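## Task

Undo the knot in the plastic bag's handles, then take exactly three pieces of fruit out and set them on open table surface, leaving the remaining fruit inside the bag.

## Robot and tools

Robot: two arms, left_arm and right_arm, each with a parallel two-finger gripper and a wrist camera. Fixed cameras cam_high and cam_low sit on a beam behind the arms; the wrist views are cam_left_wrist and cam_right_wrist (all 672x504).

Frame: one scene frame for everything. Origin at table-top height, centred between the two nominal arm bases, roughly 5 to 10 cm in from the table's near edge. +z is up, +x points out across the table, +y points toward the left_arm side (image left/right may differ). Calibrated bases: left_arm at (-0.002, +0.337, +0.018) m, right_arm at (+0.001, -0.268, +0.022) m. Each gripper's fingers extend along its own +z and close along its own y. The reported end_effector_position is the point between the pads, about 1 cm short of the fingertips; it and end_effector_quat_wxyz can be off by a few cm, more at long reach.

Command row (shared by execute_actions and move): 14 numbers, each in [-1, 1], always for both arms: dx, dy, dz, rx, ry, rz, opening for left_arm, then the same seven for right_arm. The first six are an offset, not a pose: a shift and a rotation vector (rx, ry, rz together) measured along scene axes from that arm's Hand target at the start of the call, the arm turning about the Hand target's position. Scale: 1.0 equals 0.6 m or 180 degrees. A translation longer than 1.0 may be shortened along its line. Sending six zeros re-requests the current Hand target. Opening is absolute, not an offset: +1 fully open (0.093 m), -1 closed. A 0 opening is a real command, so to leave a gripper alone resend its current value (see Tool commands).

execute_actions(actions, cameras): actions is a list of actions; each action is up to 15 rows, one per 1/30 s step, and a short action repeats its final row. All rows in an action count from the same start pose; each new action starts from the updated Hand target, so repeating an offset keeps moving. Images appear only with an empty actions list or when cameras names them (["all"], names, or []).

move(target, speed, blend, opening_speed, grip_force, blocking, cameras): straight-line paths toward target, either one 14-number row or a list of up to 15 rows, every row an offset from the same starting Hand targets. speed in m/s, 0.002 to 2.9, default 0.25 (turns up to twice that in rad/s), one value or one per target. blend in m rounds corners between list targets; 0 stops at each. opening_speed is per second on the -1..+1 scale, at least 0.2. grip_force is newtons per pad, 10 to 50, one or one per arm; here the task caps it at roughly 25 to 37 N anyway, and low forces close slowly. blocking=false returns early while the move runs. Paths avoid nothing, last at most 10 s, and faster moves stray more and hit harder. Avoid paths passing near an arm's own base; go around it.

wait(seconds 0 to 10) lets the scene run; stop brakes a running move; zoom_image(camera, region [x0,y0,x1,y1] in pixels, at most 504x504) enlarges part of the latest image; read_manual only gives licence text; finished_scene(scene) ends the current scene irreversibly and moves to the next.

Results: per-arm end_effector_position (m), quaternion, Hand target (your last commanded pose after clipping; next offsets start here), grip_measured (motor position on the -1..+1 scale), Joint positions (last entry = finger gap in m, floored at 0), Joint torques, Joint velocities (may say within noise), Tool commands, motor temperatures. A move adds a move: line such as done, off_target, moving, held or fault, plus limits (paced = clipped pose, held = steps withheld). done means within 10 mm and 2 degrees; neither done nor off_target says anything about contact.

Behaviour: orientation commands are clipped to 40 degrees from the measured one each step. Friction, weight and joint play leave grippers short, low or tilted, and small moves may not happen or go sideways; check position and tilt after each move and correct. If a gripper rests short, send the remaining gap as an offset. An arm blocked by something keeps pushing until commanded back past its gripper.

Gripping: pads meet near -0.94; each mm of object width adds about 0.0208 to that. Readings can sit up to 0.02 high. To grip firmly, command about 0.24 below the reading for the object's width (round or soft items like fruit and bag film may need lower); keep sending that number to hold, and send well above the width reading to release. A sudden large drop in command squeezes hard briefly.

Avoid: anything falling or being left off the table (fails the task); drops, releasing moving items, fast impacts, hard presses; striking the bar under the bases, the plate behind it or the low rail (up to ~3 cm above the table, no warning); grippers, housings or wrist cameras touching each other, or one gripper closing on the other's fingers. Motors heat while holding loads, stretching out or pushing; MOTOR HOT appears at 75 °C, 90 °C folds that arm away for good, 100 °C drops it.

Each tool is called after "Request:" in YAML: its name, and indented under it one key for each argument.

## Session

Request:
execute_actions:
  actions: []

Scene clock: 0.00 s.
left_arm: end_effector_position=(+0.3801, +0.3612, +0.0861) grip_measured=+1.000 end_effector_quat_wxyz=(+0.526, -0.034, +0.842, +0.112) | right_arm: end_effector_position=(+0.3835, -0.3091, +0.0805) grip_measured=+1.000 end_effector_quat_wxyz=(+0.541, +0.092, +0.833, -0.064)
Joint positions: left_arm=[-0.064 1.562 0.377 0.745 -0.291 0.044 0.093] | right_arm=[-0.061 1.634 0.349 0.872 0.2 0.06 0.093]
Joint velocities: within noise
Joint torques (N m): no reading
Motor temperatures (°C): left_arm=[23 27 30 31 22 25 23] | right_arm=[25 30 32 29 25 28 24]
Heat: left arm: 31 °C; right arm: 32 °C.
Hand target: left_arm +0.3821, +0.3607, +0.0901; +0.531, -0.034, +0.839, +0.111 | right_arm +0.3859, -0.3084, +0.0852; +0.547, +0.092, +0.830, -0.062
Tool commands: left_gripper/opening=+1.0 right_gripper/opening=+1.0

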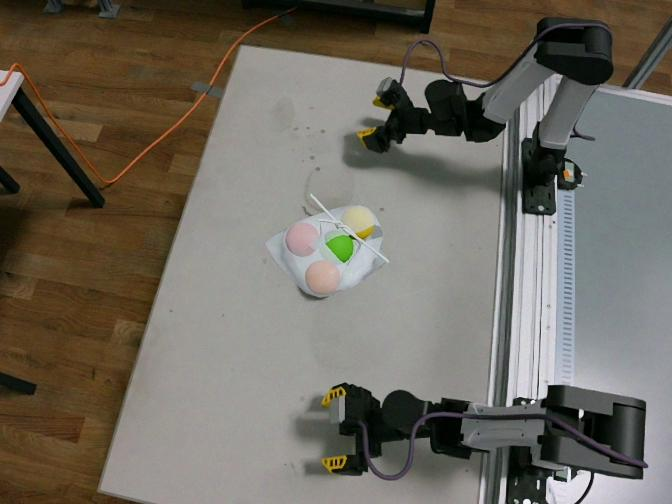

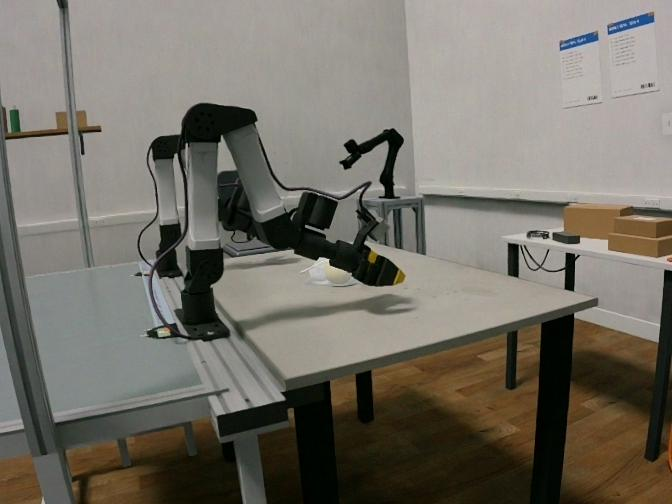

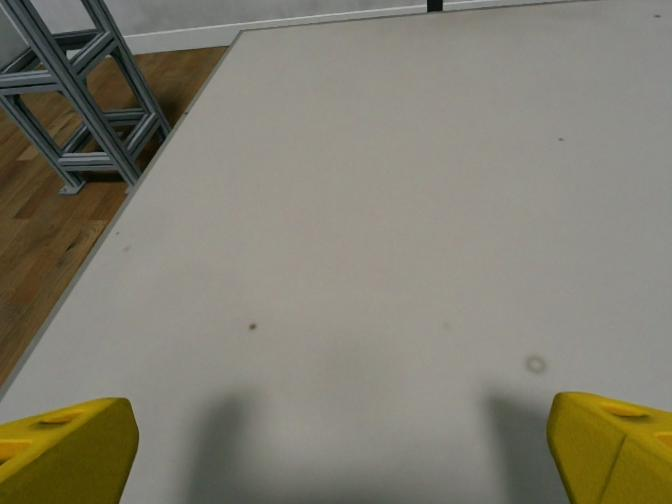

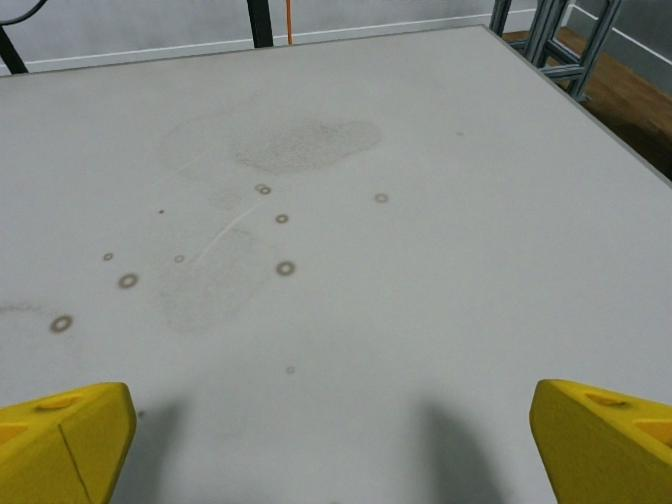

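Request:
zoom_image:
  camera: "cam_high"
  region: [250, 180, 410, 310]

Request:
zoom_image:
  camera: "cam_low"
  region: [260, 220, 420, 310]

Scaled by 3.150 from the camera's 672x504 image, which has a finer 960x720 frame.

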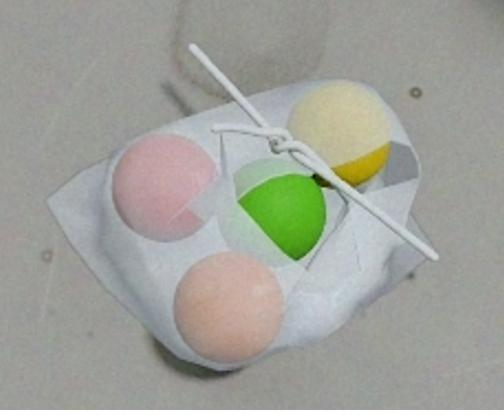

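Scaled by 3.150 from the camera's 672x504 image, which has a finer 960x720 frame.

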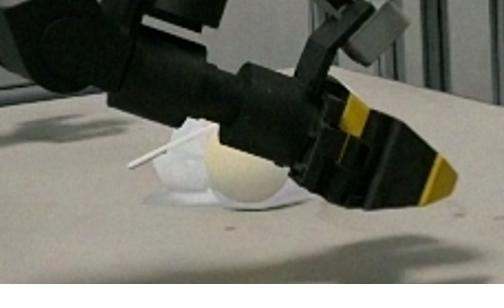

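Request:
move:
  target: [-0.0118, -0.3945, 0.1998, -0.0282, 0.1219, -0.2098, 1, 0, 0, 0, 0, 0, 0, 1]
  cameras: ["all"]

Scene clock: 39.13 s.
left_arm: end_effector_position=(+0.3786, +0.1271, +0.2096) grip_measured=+1.000 end_effector_quat_wxyz=(+0.386, +0.234, +0.888, -0.092) | right_arm: end_effector_position=(+0.3835, -0.3091, +0.0805) grip_measured=+1.000 end_effector_quat_wxyz=(+0.541, +0.092, +0.833, -0.064)
Joint positions: left_arm=[-0.524 1.512 1.2 -0.437 -0.037 0.012 0.093] | right_arm=[-0.061 1.634 0.349 0.872 0.2 0.06 0.093]
Joint torques (N m): left_arm=[-0.55 -5.24 11.17 1.45 0.18 -0.11] | right_arm=[-0.17 -6.48 5.75 1.81 0.05 0.12]
Motor temperatures (°C): left_arm=[23 29 34 39 22 25 23] | right_arm=[25 33 34 34 25 28 24]
Heat: left arm: 39 °C; right arm: 34 °C.
Hand target: left_arm +0.3750, +0.1239, +0.2101; +0.370, +0.236, +0.893, -0.098 | right_arm +0.3859, -0.3084, +0.0852; +0.547, +0.092, +0.830, -0.062
Off the commanded pose: left_arm 0.005 m, 2 deg | right_arm 0.005 m, 1 deg.
move: done

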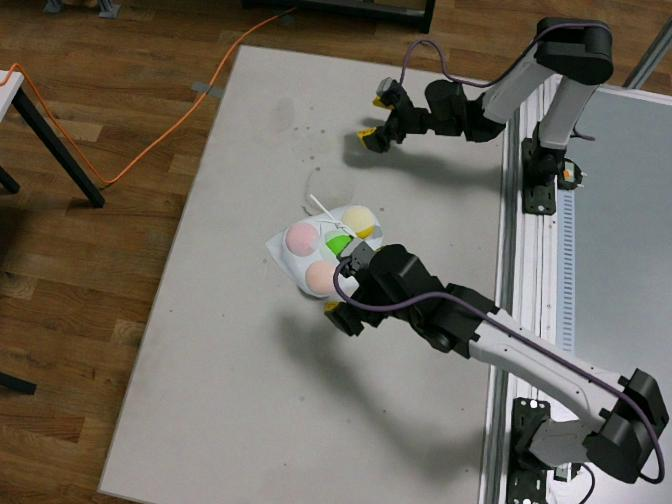

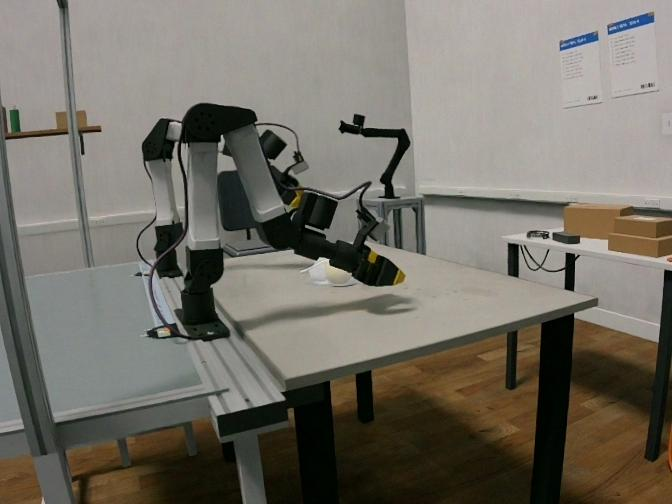

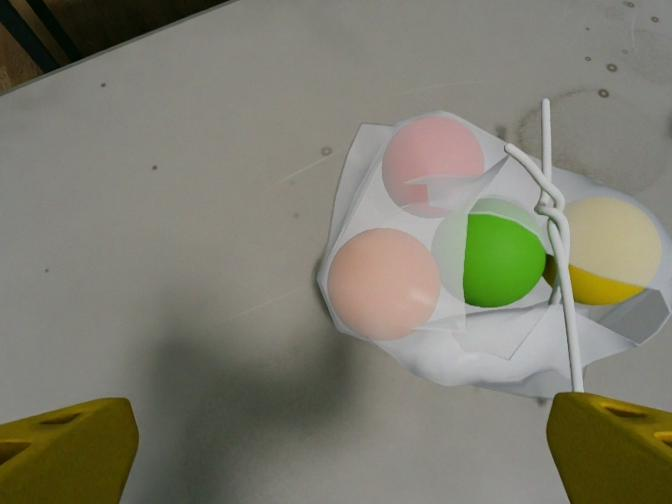

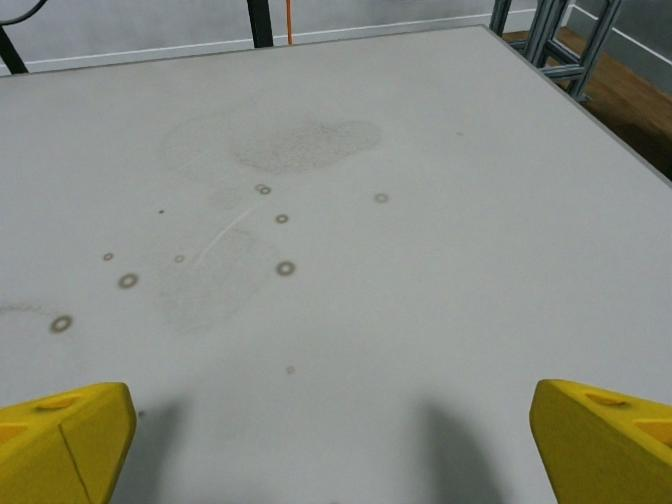

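Request:
zoom_image:
  camera: "cam_left_wrist"
  region: [440, 80, 672, 254]

Request:
zoom_image:
  camera: "cam_left_wrist"
  region: [310, 90, 672, 410]

Scaled by 2.172 from the camera's 672x504 image, which has a finer 960x720 frame.

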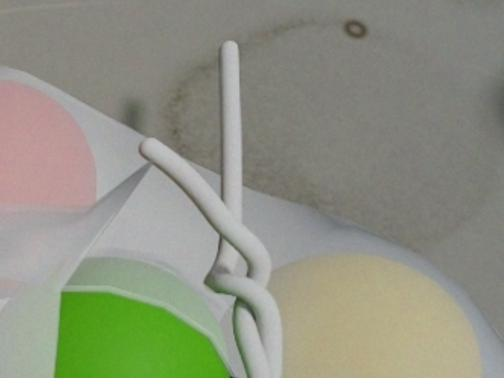

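Scaled by 1.392 from the camera's 672x504 image, which has a finer 960x720 frame.

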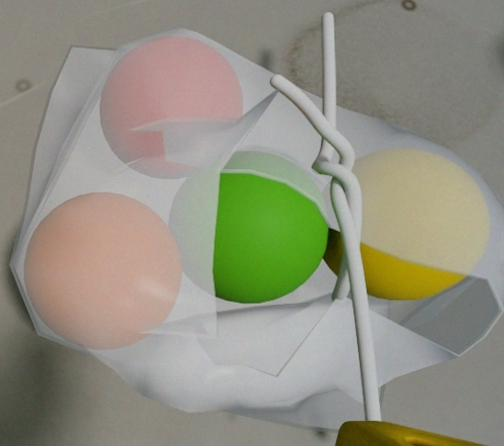

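Request:
move:
  target: [-0.03, -0.2143, -0.0763, 0, 0, 0, 1, 0, 0, 0, 0, 0, 0, 1]
  cameras: ["all"]

Scene clock: 61.13 s.
left_arm: end_effector_position=(+0.3441, +0.0066, +0.1500) grip_measured=+1.000 end_effector_quat_wxyz=(+0.340, +0.252, +0.902, -0.086) | right_arm: end_effector_position=(+0.3835, -0.3091, +0.0805) grip_measured=+1.000 end_effector_quat_wxyz=(+0.541, +0.092, +0.833, -0.064)
Joint positions: left_arm=[-0.844 1.796 1.334 -0.417 -0.226 -0.215 0.093] | right_arm=[-0.061 1.634 0.349 0.872 0.2 0.06 0.093]
Joint torques (N m): left_arm=[-0.39 -7.17 10.67 2.25 -0.31 -0.11] | right_arm=[-0.23 -6.35 5.74 1.83 0.08 0.14]
Heat: left arm: 37 °C; right arm: 35 °C.
Hand target: left_arm +0.3570, -0.0046, +0.1641; +0.370, +0.236, +0.893, -0.098 | right_arm +0.3859, -0.3084, +0.0852; +0.547, +0.092, +0.830, -0.062
Off the commanded pose: left_arm 0.022 m, 4 deg | right_arm 0.005 m, 1 deg.
move: off_target (left_arm)

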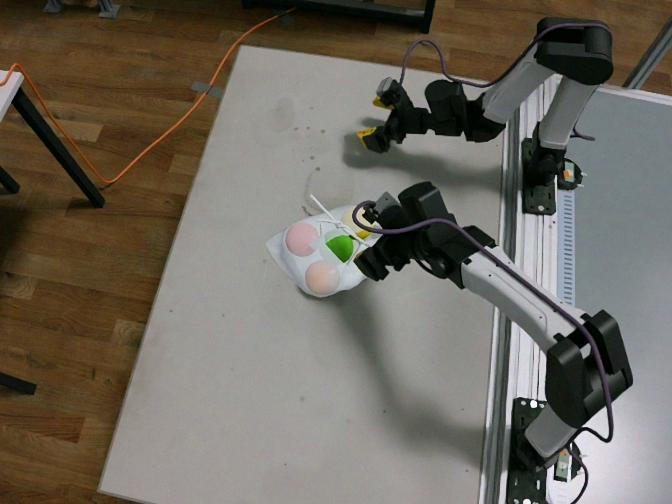

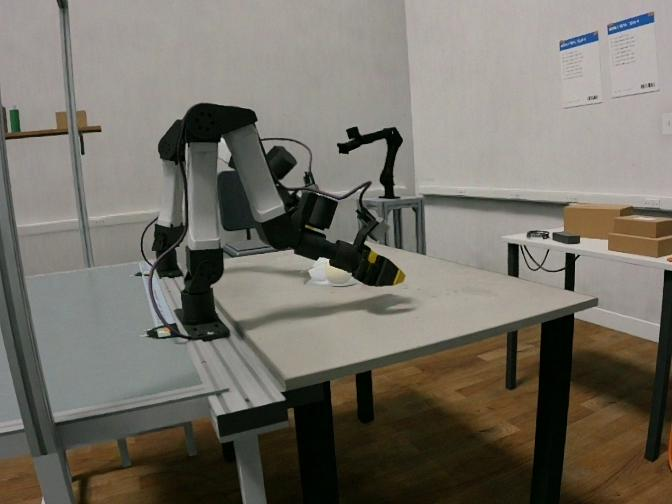

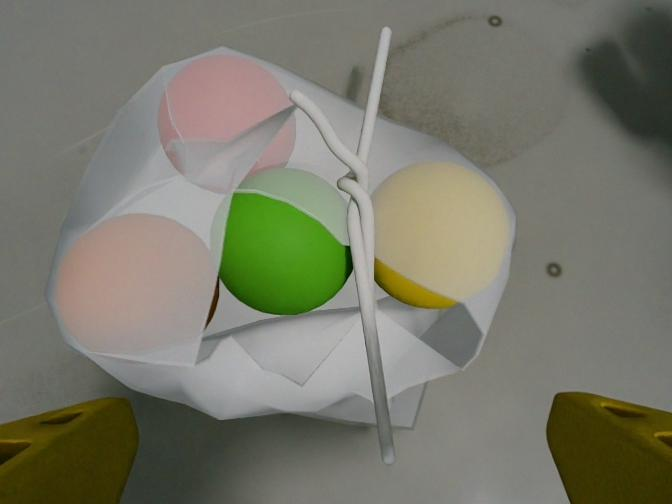

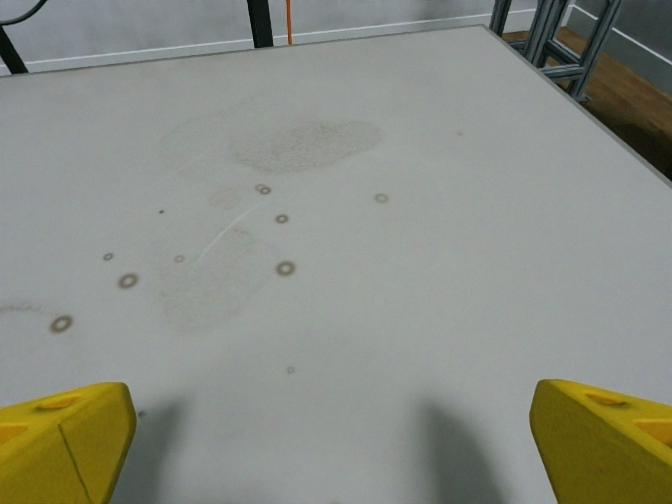

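Request:
zoom_image:
  camera: "cam_left_wrist"
  region: [270, 20, 430, 260]

Request:
zoom_image:
  camera: "cam_left_wrist"
  region: [300, 140, 420, 240]

Request:
zoom_image:
  camera: "cam_left_wrist"
  region: [270, 220, 450, 470]

Scaled by 2.100 from the camera's 672x504 image, which has a finer 960x720 frame.

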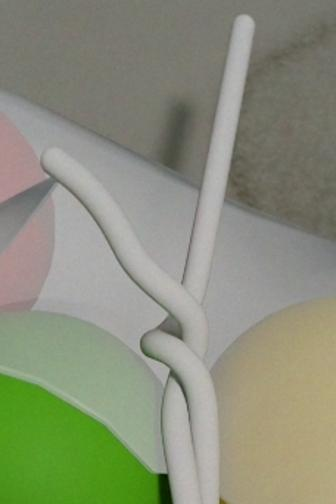

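Scaled by 4.200 from the camera's 672x504 image, which has a finer 960x720 frame.

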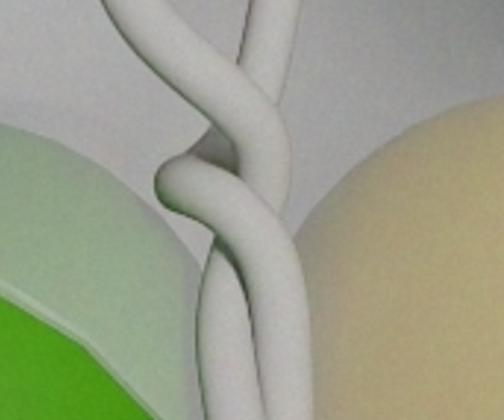

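Scaled by 2.016 from the camera's 672x504 image, which has a finer 960x720 frame.

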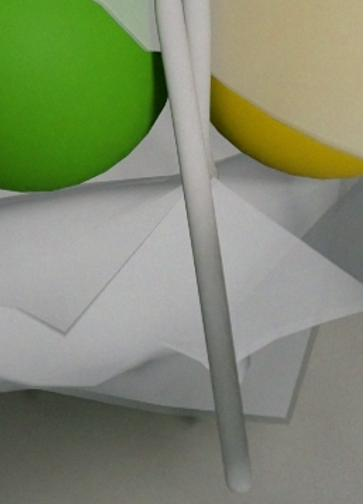

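Request:
zoom_image:
  camera: "cam_left_wrist"
  region: [180, 260, 260, 360]

Request:
zoom_image:
  camera: "cam_left_wrist"
  region: [40, 40, 540, 440]

Scaled by 5.040 from the camera's 672x504 image, which has a finer 960x720 frame.

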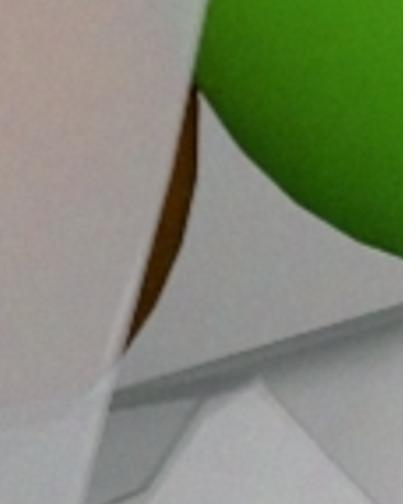

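Scaled by 1.008 from the camera's 672x504 image, which has a finer 960x720 frame.

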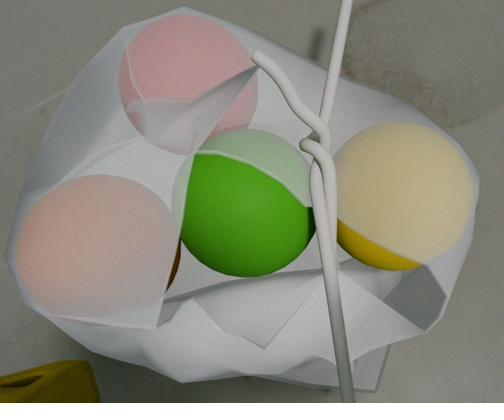

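Request:
move:
  target: [-0.1025, 0.2777, 0.0932, -0.0754, -0.083, -0.1398, 1, 0, 0, 0, 0, 0, 0, 1]
  cameras: ["cam_left_wrist"]

Scene clock: 132.87 s.
left_arm: end_effector_position=(+0.2960, +0.1629, +0.2198) grip_measured=+1.000 end_effector_quat_wxyz=(+0.470, +0.382, +0.757, -0.245) | right_arm: end_effector_position=(+0.3835, -0.3091, +0.0805) grip_measured=+1.000 end_effector_quat_wxyz=(+0.541, +0.092, +0.833, -0.064)
Joint positions: left_arm=[-0.257 1.1 0.732 -0.194 0.6 0.348 0.093] | right_arm=[-0.061 1.634 0.349 0.872 0.2 0.06 0.093]
Joint torques (N m): left_arm=[0.28 -2.99 7.3 2.25 0.58 0.19] | right_arm=[-0.18 -6.39 5.72 1.82 0.01 0.13]
Motor temperatures (°C): left_arm=[23 32 42 43 22 24 22] | right_arm=[25 35 35 37 25 27 24]
Heat: left arm: 43 °C; right arm: 37 °C.
Hand target: left_arm +0.2955, +0.1620, +0.2201; +0.477, +0.390, +0.748, -0.248 | right_arm +0.3859, -0.3084, +0.0852; +0.547, +0.092, +0.830, -0.062
Off the commanded pose: left_arm 0.001 m, 2 deg | right_arm 0.005 m, 1 deg.
move: done
Images, in order (width x height): cam_left_wrist 672x504.

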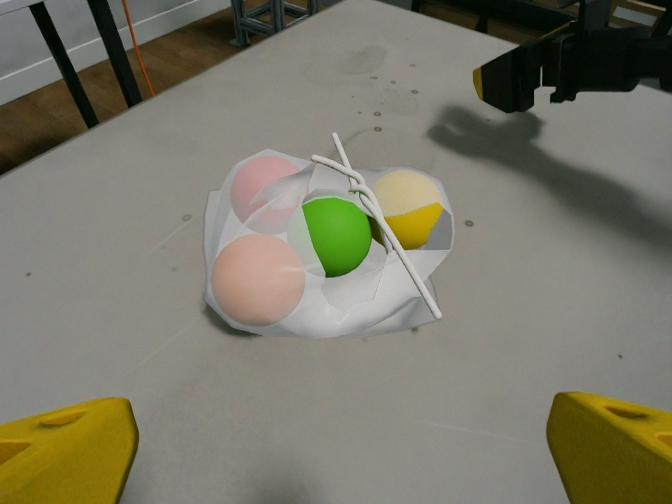

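Request:
move:
  target: [0, 0, 0, 0, 0, 0, 1, 0.0235, 0.4373, 0.2080, 0.0234, 0.2032, 0.0680, 1]
  cameras: ["all"]

Scene clock: 140.40 s.
left_arm: end_effector_position=(+0.2959, +0.1629, +0.2198) grip_measured=+1.000 end_effector_quat_wxyz=(+0.470, +0.382, +0.757, -0.245) | right_arm: end_effector_position=(+0.4008, -0.0511, +0.2117) grip_measured=+1.000 end_effector_quat_wxyz=(+0.271, +0.001, +0.963, -0.003)
Joint positions: left_arm=[-0.257 1.1 0.732 -0.194 0.6 0.348 0.093] | right_arm=[0.585 1.876 1.767 -1.009 0.336 0.546 0.093]
Joint torques (N m): left_arm=[0.24 -3.03 7.36 2.26 0.53 0.16] | right_arm=[0.08 -7.76 9.83 0.79 0.12 0.25]
Heat: left arm: 44 °C; right arm: 36 °C.
Hand target: left_arm +0.2955, +0.1620, +0.2201; +0.477, +0.390, +0.748, -0.248 | right_arm +0.4000, -0.0461, +0.2098; +0.259, +0.000, +0.966, +0.000
Off the commanded pose: left_arm 0.001 m, 2 deg | right_arm 0.005 m, 1 deg.
move: done

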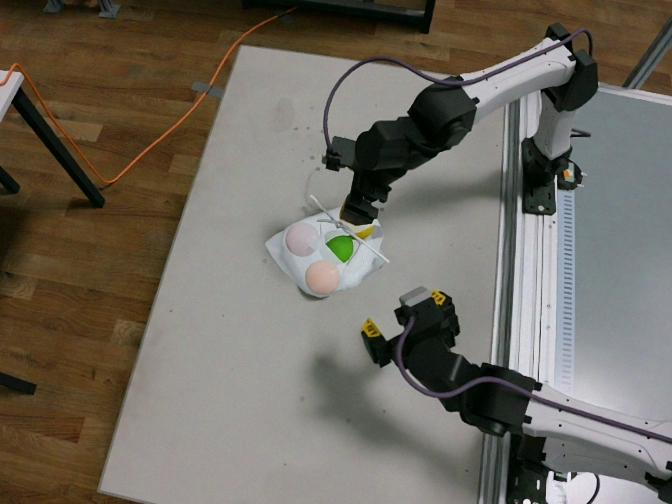

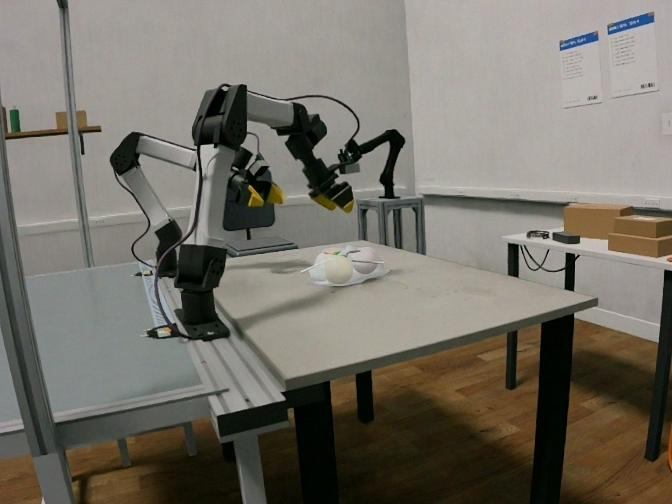

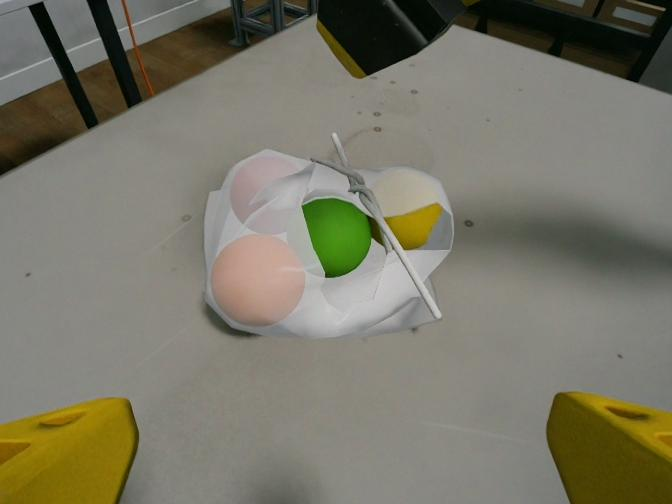

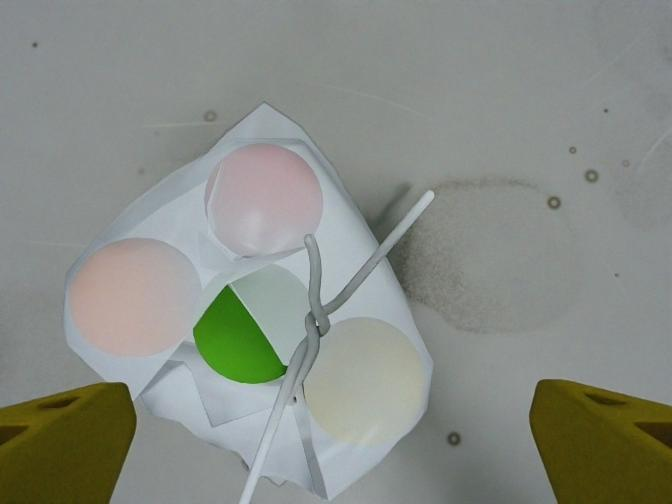

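Request:
zoom_image:
  camera: "cam_right_wrist"
  region: [250, 200, 400, 420]

Request:
zoom_image:
  camera: "cam_left_wrist"
  region: [280, 120, 460, 330]

Scaled by 2.291 from the camera's 672x504 image, which has a finer 960x720 frame.

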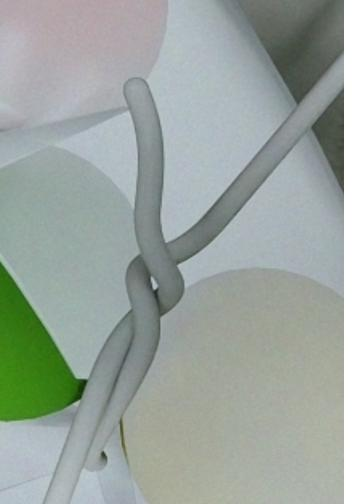

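Scaled by 2.400 from the camera's 672x504 image, which has a finer 960x720 frame.

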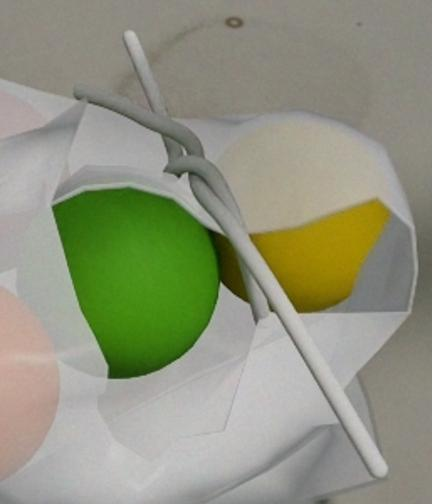

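Request:
move:
  target: [0, 0, 0, 0, 0, 0, 1, 0.067, 0.0197, -0.1362, 0, 0, 0, -0.21]
  cameras: ["all"]

Scene clock: 171.53 s.
left_arm: end_effector_position=(+0.2959, +0.1629, +0.2198) grip_measured=+1.000 end_effector_quat_wxyz=(+0.470, +0.382, +0.757, -0.245) | right_arm: end_effector_position=(+0.4354, -0.0384, +0.1322) grip_measured=-0.207 end_effector_quat_wxyz=(+0.257, +0.003, +0.966, -0.009)
Joint positions: left_arm=[-0.257 1.1 0.732 -0.194 0.6 0.348 0.093] | right_arm=[0.556 2.044 1.699 -0.797 0.32 0.53 0.035]
Joint torques (N m): left_arm=[0.25 -2.97 7.32 2.27 0.53 0.18] | right_arm=[-0.66 -10.02 6.86 1.2 0.1 0.04]
Heat: left arm: 45 °C; right arm: 38 °C.
Hand target: left_arm +0.2955, +0.1620, +0.2201; +0.477, +0.390, +0.748, -0.248 | right_arm +0.4403, -0.0343, +0.1283; +0.260, +0.000, +0.966, +0.000
Off the commanded pose: left_arm 0.001 m, 2 deg | right_arm 0.008 m, 1 deg.
move: done

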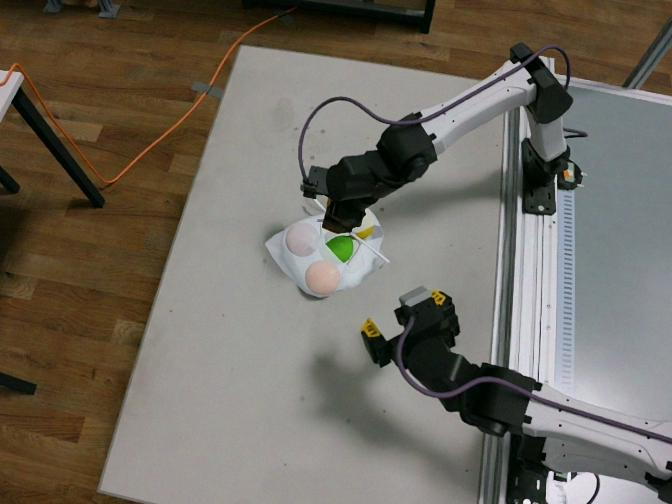

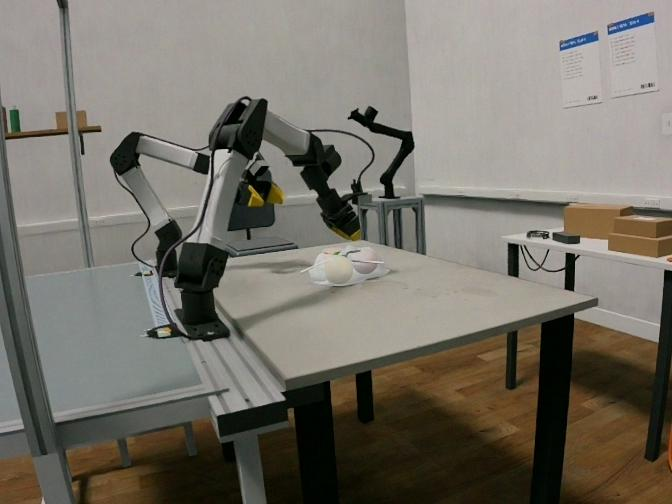

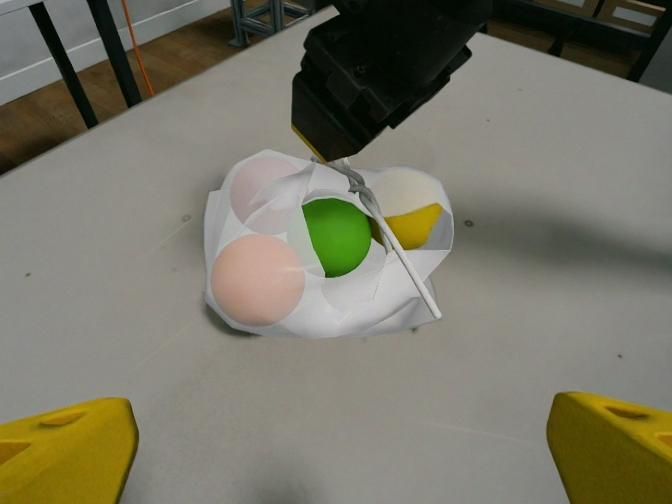

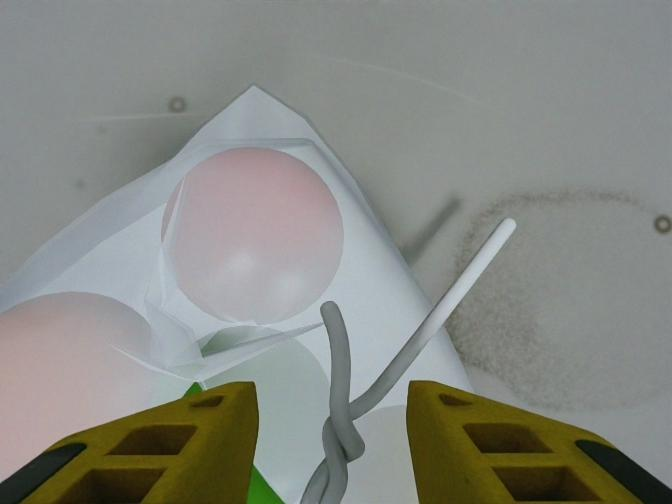

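Request:
move:
  target: [0, 0, 0, 0, 0, 0, 1, 0.0085, -0.0022, -0.0682, 0, 0, 0, -0.21]
  speed: 0.1
  cameras: ["all"]

Scene clock: 184.17 s.
left_arm: end_effector_position=(+0.2959, +0.1629, +0.2198) grip_measured=+1.000 end_effector_quat_wxyz=(+0.470, +0.382, +0.757, -0.245) | right_arm: end_effector_position=(+0.4428, -0.0372, +0.0985) grip_measured=-0.207 end_effector_quat_wxyz=(+0.263, +0.004, +0.965, -0.005)
Joint positions: left_arm=[-0.257 1.1 0.732 -0.194 0.6 0.348 0.093] | right_arm=[0.546 2.078 1.607 -0.651 0.315 0.519 0.035]
Joint torques (N m): left_arm=[0.24 -3.03 7.34 2.24 0.54 0.17] | right_arm=[-0.91 -9.66 5.94 1.27 0.12 0.04]
Motor temperatures (°C): left_arm=[23 28 41 46 22 24 22] | right_arm=[25 40 37 34 25 27 24]
Heat: left arm: 46 °C; right arm: 40 °C.
Hand target: left_arm +0.2955, +0.1620, +0.2201; +0.477, +0.390, +0.748, -0.248 | right_arm +0.4453, -0.0356, +0.0872; +0.259, +0.000, +0.966, +0.000
Off the commanded pose: left_arm 0.001 m, 2 deg | right_arm 0.012 m, 1 deg.
move: off_target (right_arm)

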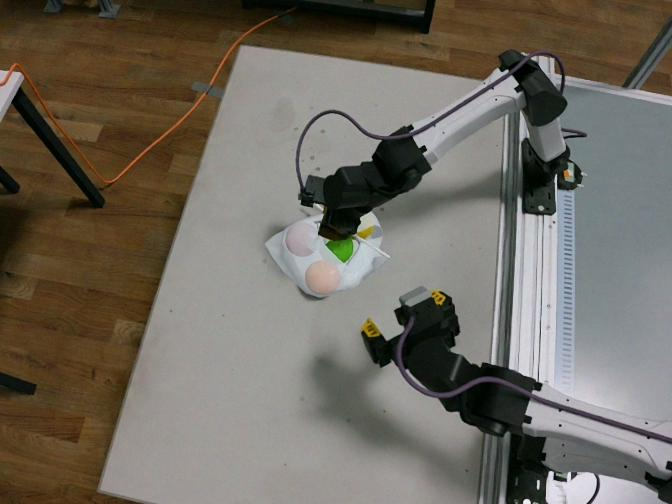

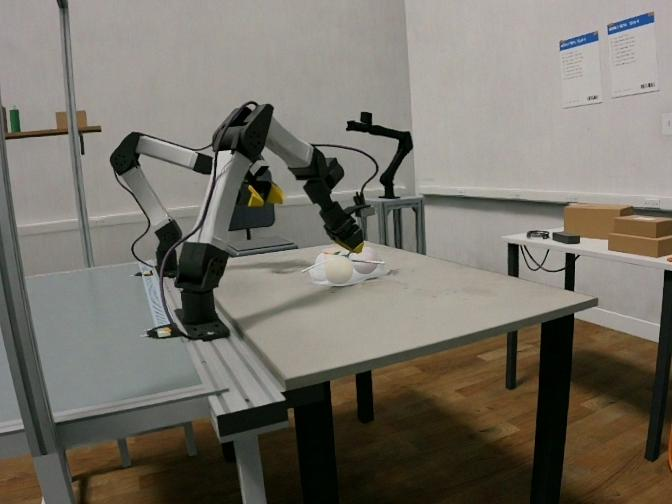

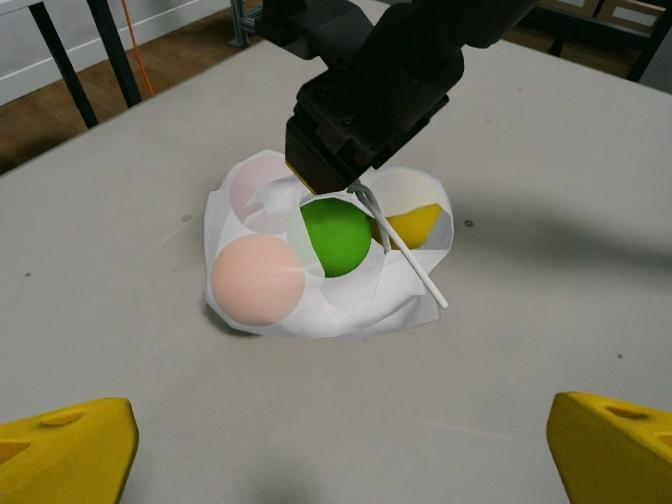

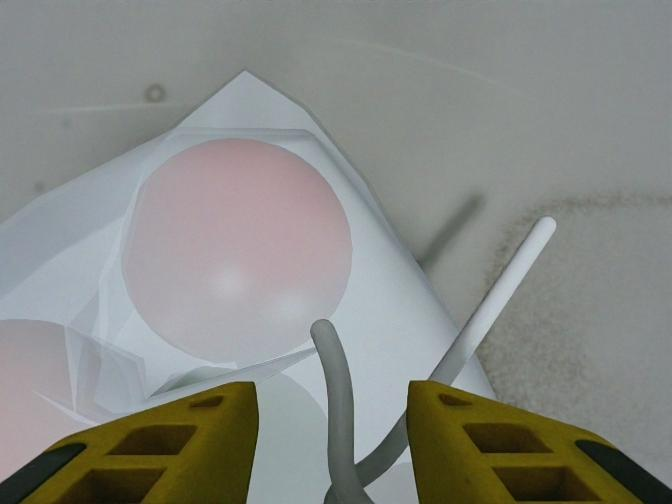

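Request:
zoom_image:
  camera: "cam_right_wrist"
  region: [220, 300, 450, 504]

Request:
zoom_image:
  camera: "cam_left_wrist"
  region: [250, 110, 470, 330]

Scaled by 2.191 from the camera's 672x504 image, which has a finer 960x720 frame.

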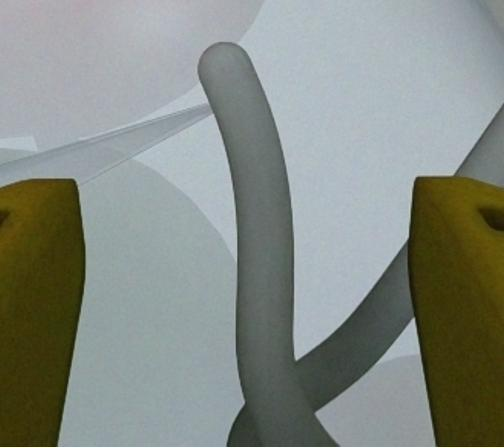

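Scaled by 2.291 from the camera's 672x504 image, which has a finer 960x720 frame.

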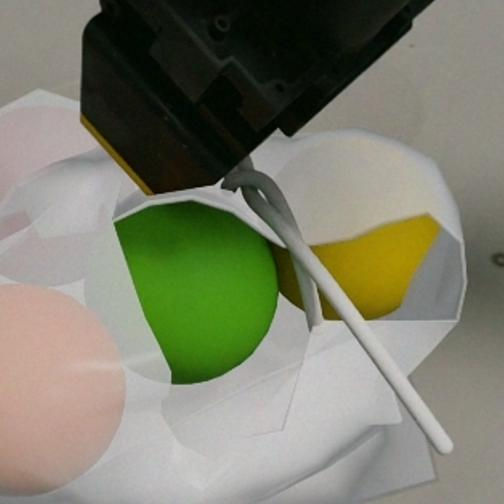

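Request:
move:
  target: [0, 0, 0, 0, 0, 0, 1, 0, -0.002, -0.011, 0, 0, 0, -0.6]
  speed: 0.05
  opening_speed: 0.8
  cameras: ["cam_left_wrist", "cam_right_wrist"]

Scene clock: 197.40 s.
left_arm: end_effector_position=(+0.2959, +0.1629, +0.2198) grip_measured=+1.000 end_effector_quat_wxyz=(+0.470, +0.382, +0.757, -0.245) | right_arm: end_effector_position=(+0.4432, -0.0367, +0.0950) grip_measured=-0.597 end_effector_quat_wxyz=(+0.266, +0.003, +0.964, -0.002)
Joint positions: left_arm=[-0.257 1.1 0.732 -0.194 0.6 0.348 0.093] | right_arm=[0.546 2.078 1.59 -0.626 0.314 0.517 0.017]
Joint torques (N m): left_arm=[0.2 -2.96 7.41 2.26 0.54 0.16] | right_arm=[-1.13 -9.37 5.6 1.29 0.12 0.06]
Heat: left arm: 46 °C; right arm: 41 °C.
Hand target: left_arm +0.2955, +0.1620, +0.2201; +0.477, +0.390, +0.748, -0.248 | right_arm +0.4453, -0.0368, +0.0806; +0.260, +0.000, +0.966, +0.000
Off the commanded pose: left_arm 0.001 m, 2 deg | right_arm 0.014 m, 1 deg.
move: off_target (right_arm)
Images, in order (width x height): cam_left_wrist 672x504, cam_right_wrist 672x504.

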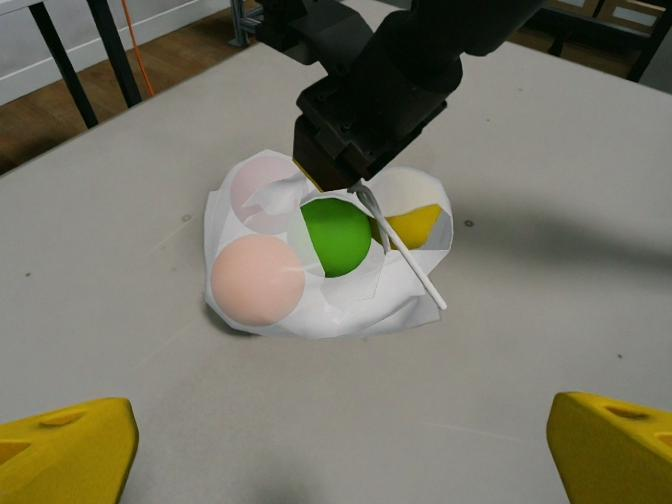

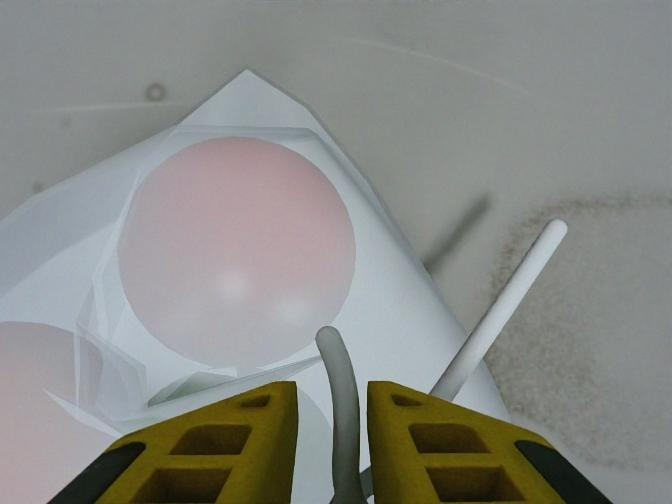

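Request:
move:
  target: [0, 0, 0, 0, 0, 0, 1, 0, 0, -0.0133, 0, 0, 0, -0.6]
  speed: 0.05
  cameras: ["cam_left_wrist", "cam_right_wrist"]

Scene clock: 202.07 s.
left_arm: end_effector_position=(+0.2959, +0.1629, +0.2198) grip_measured=+1.000 end_effector_quat_wxyz=(+0.470, +0.382, +0.757, -0.245) | right_arm: end_effector_position=(+0.4448, -0.0370, +0.0893) grip_measured=-0.597 end_effector_quat_wxyz=(+0.269, +0.005, +0.963, +0.000)
Joint positions: left_arm=[-0.257 1.1 0.732 -0.194 0.6 0.348 0.093] | right_arm=[0.544 2.083 1.571 -0.594 0.314 0.517 0.017]
Joint torques (N m): left_arm=[0.31 -2.96 7.38 2.26 0.53 0.17] | right_arm=[-1.01 -9.22 5.39 1.27 0.08 0.03]
Heat: left arm: 47 °C; right arm: 42 °C.
Hand target: left_arm +0.2955, +0.1620, +0.2201; +0.477, +0.390, +0.748, -0.248 | right_arm +0.4453, -0.0368, +0.0727; +0.260, +0.000, +0.966, +0.000
Off the commanded pose: left_arm 0.001 m, 2 deg | right_arm 0.017 m, 1 deg.
move: off_target (right_arm)
Images, in order (width x height): cam_left_wrist 672x504, cam_right_wrist 672x504.

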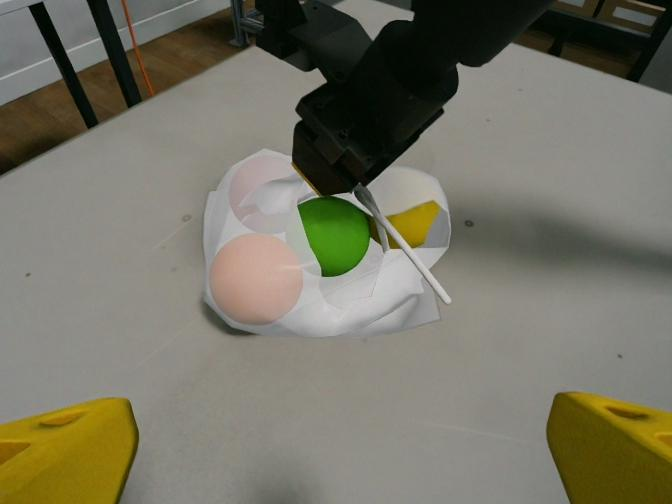

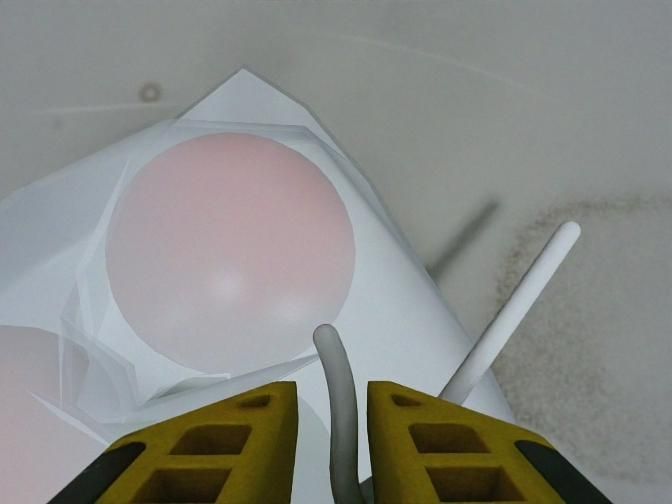

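Request:
zoom_image:
  camera: "cam_right_wrist"
  region: [240, 300, 420, 504]

Request:
zoom_image:
  camera: "cam_left_wrist"
  region: [270, 130, 470, 310]

Scaled by 2.471 from the camera's 672x504 image, which has a finer 960x720 frame.

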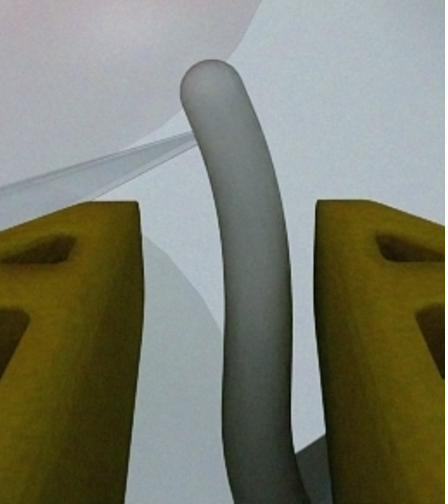

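Scaled by 2.520 from the camera's 672x504 image, which has a finer 960x720 frame.

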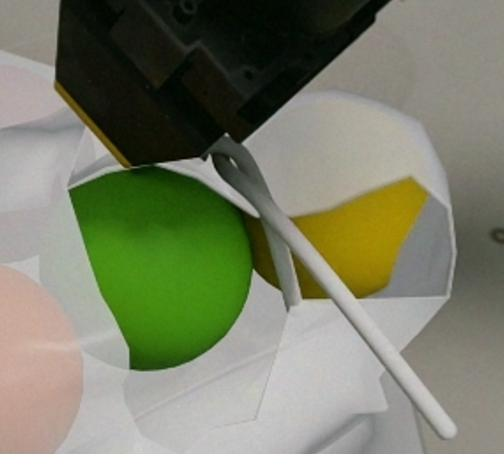

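Request:
move:
  target: [0, 0, 0, 0, 0, 0, 1, 0, 0, 0, 0, 0, 0, -1]
  speed: 0.05
  opening_speed: 0.6
  cameras: ["cam_left_wrist", "cam_right_wrist"]

Scene clock: 210.93 s.
left_arm: end_effector_position=(+0.2959, +0.1629, +0.2198) grip_measured=+1.000 end_effector_quat_wxyz=(+0.470, +0.382, +0.757, -0.245) | right_arm: end_effector_position=(+0.4448, -0.0370, +0.0893) grip_measured=-0.900 end_effector_quat_wxyz=(+0.269, +0.005, +0.963, +0.000)
Joint positions: left_arm=[-0.257 1.1 0.732 -0.194 0.6 0.348 0.093] | right_arm=[0.544 2.083 1.571 -0.594 0.314 0.517 0.002]
Joint torques (N m): left_arm=[0.23 -3.06 7.35 2.24 0.54 0.18] | right_arm=[-0.83 -9.1 5.56 1.26 0.09 0.02]
Heat: left arm: 47 °C; right arm: 42 °C.
Hand target: left_arm +0.2955, +0.1620, +0.2201; +0.477, +0.390, +0.748, -0.248 | right_arm +0.4453, -0.0368, +0.0727; +0.260, +0.000, +0.966, +0.000
Off the commanded pose: left_arm 0.001 m, 2 deg | right_arm 0.017 m, 1 deg.
move: off_target (right_arm)
Images, in order (width x height): cam_left_wrist 672x504, cam_right_wrist 672x504.

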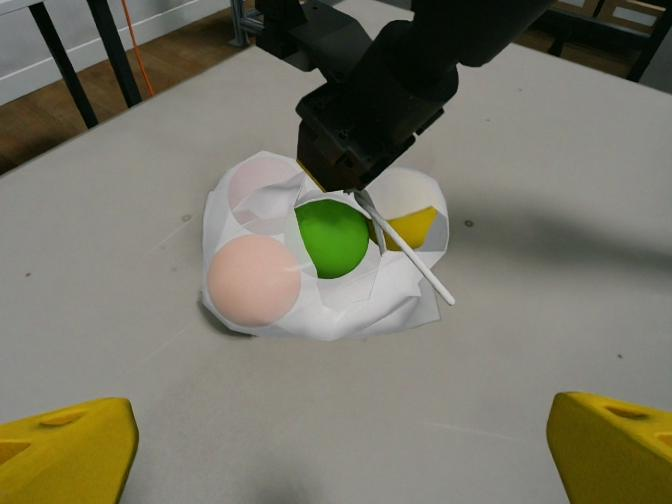

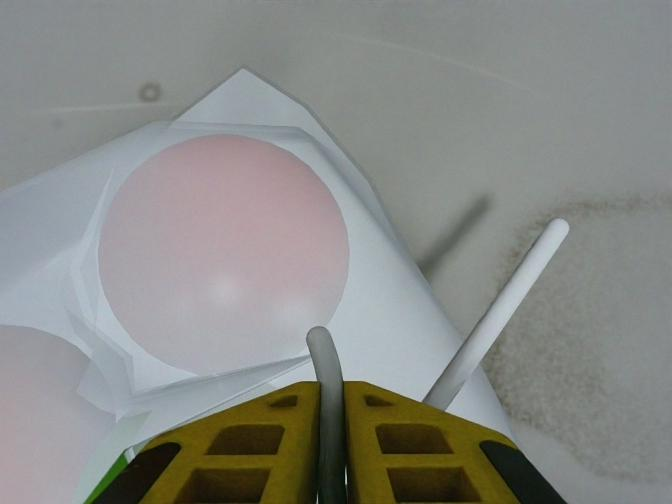

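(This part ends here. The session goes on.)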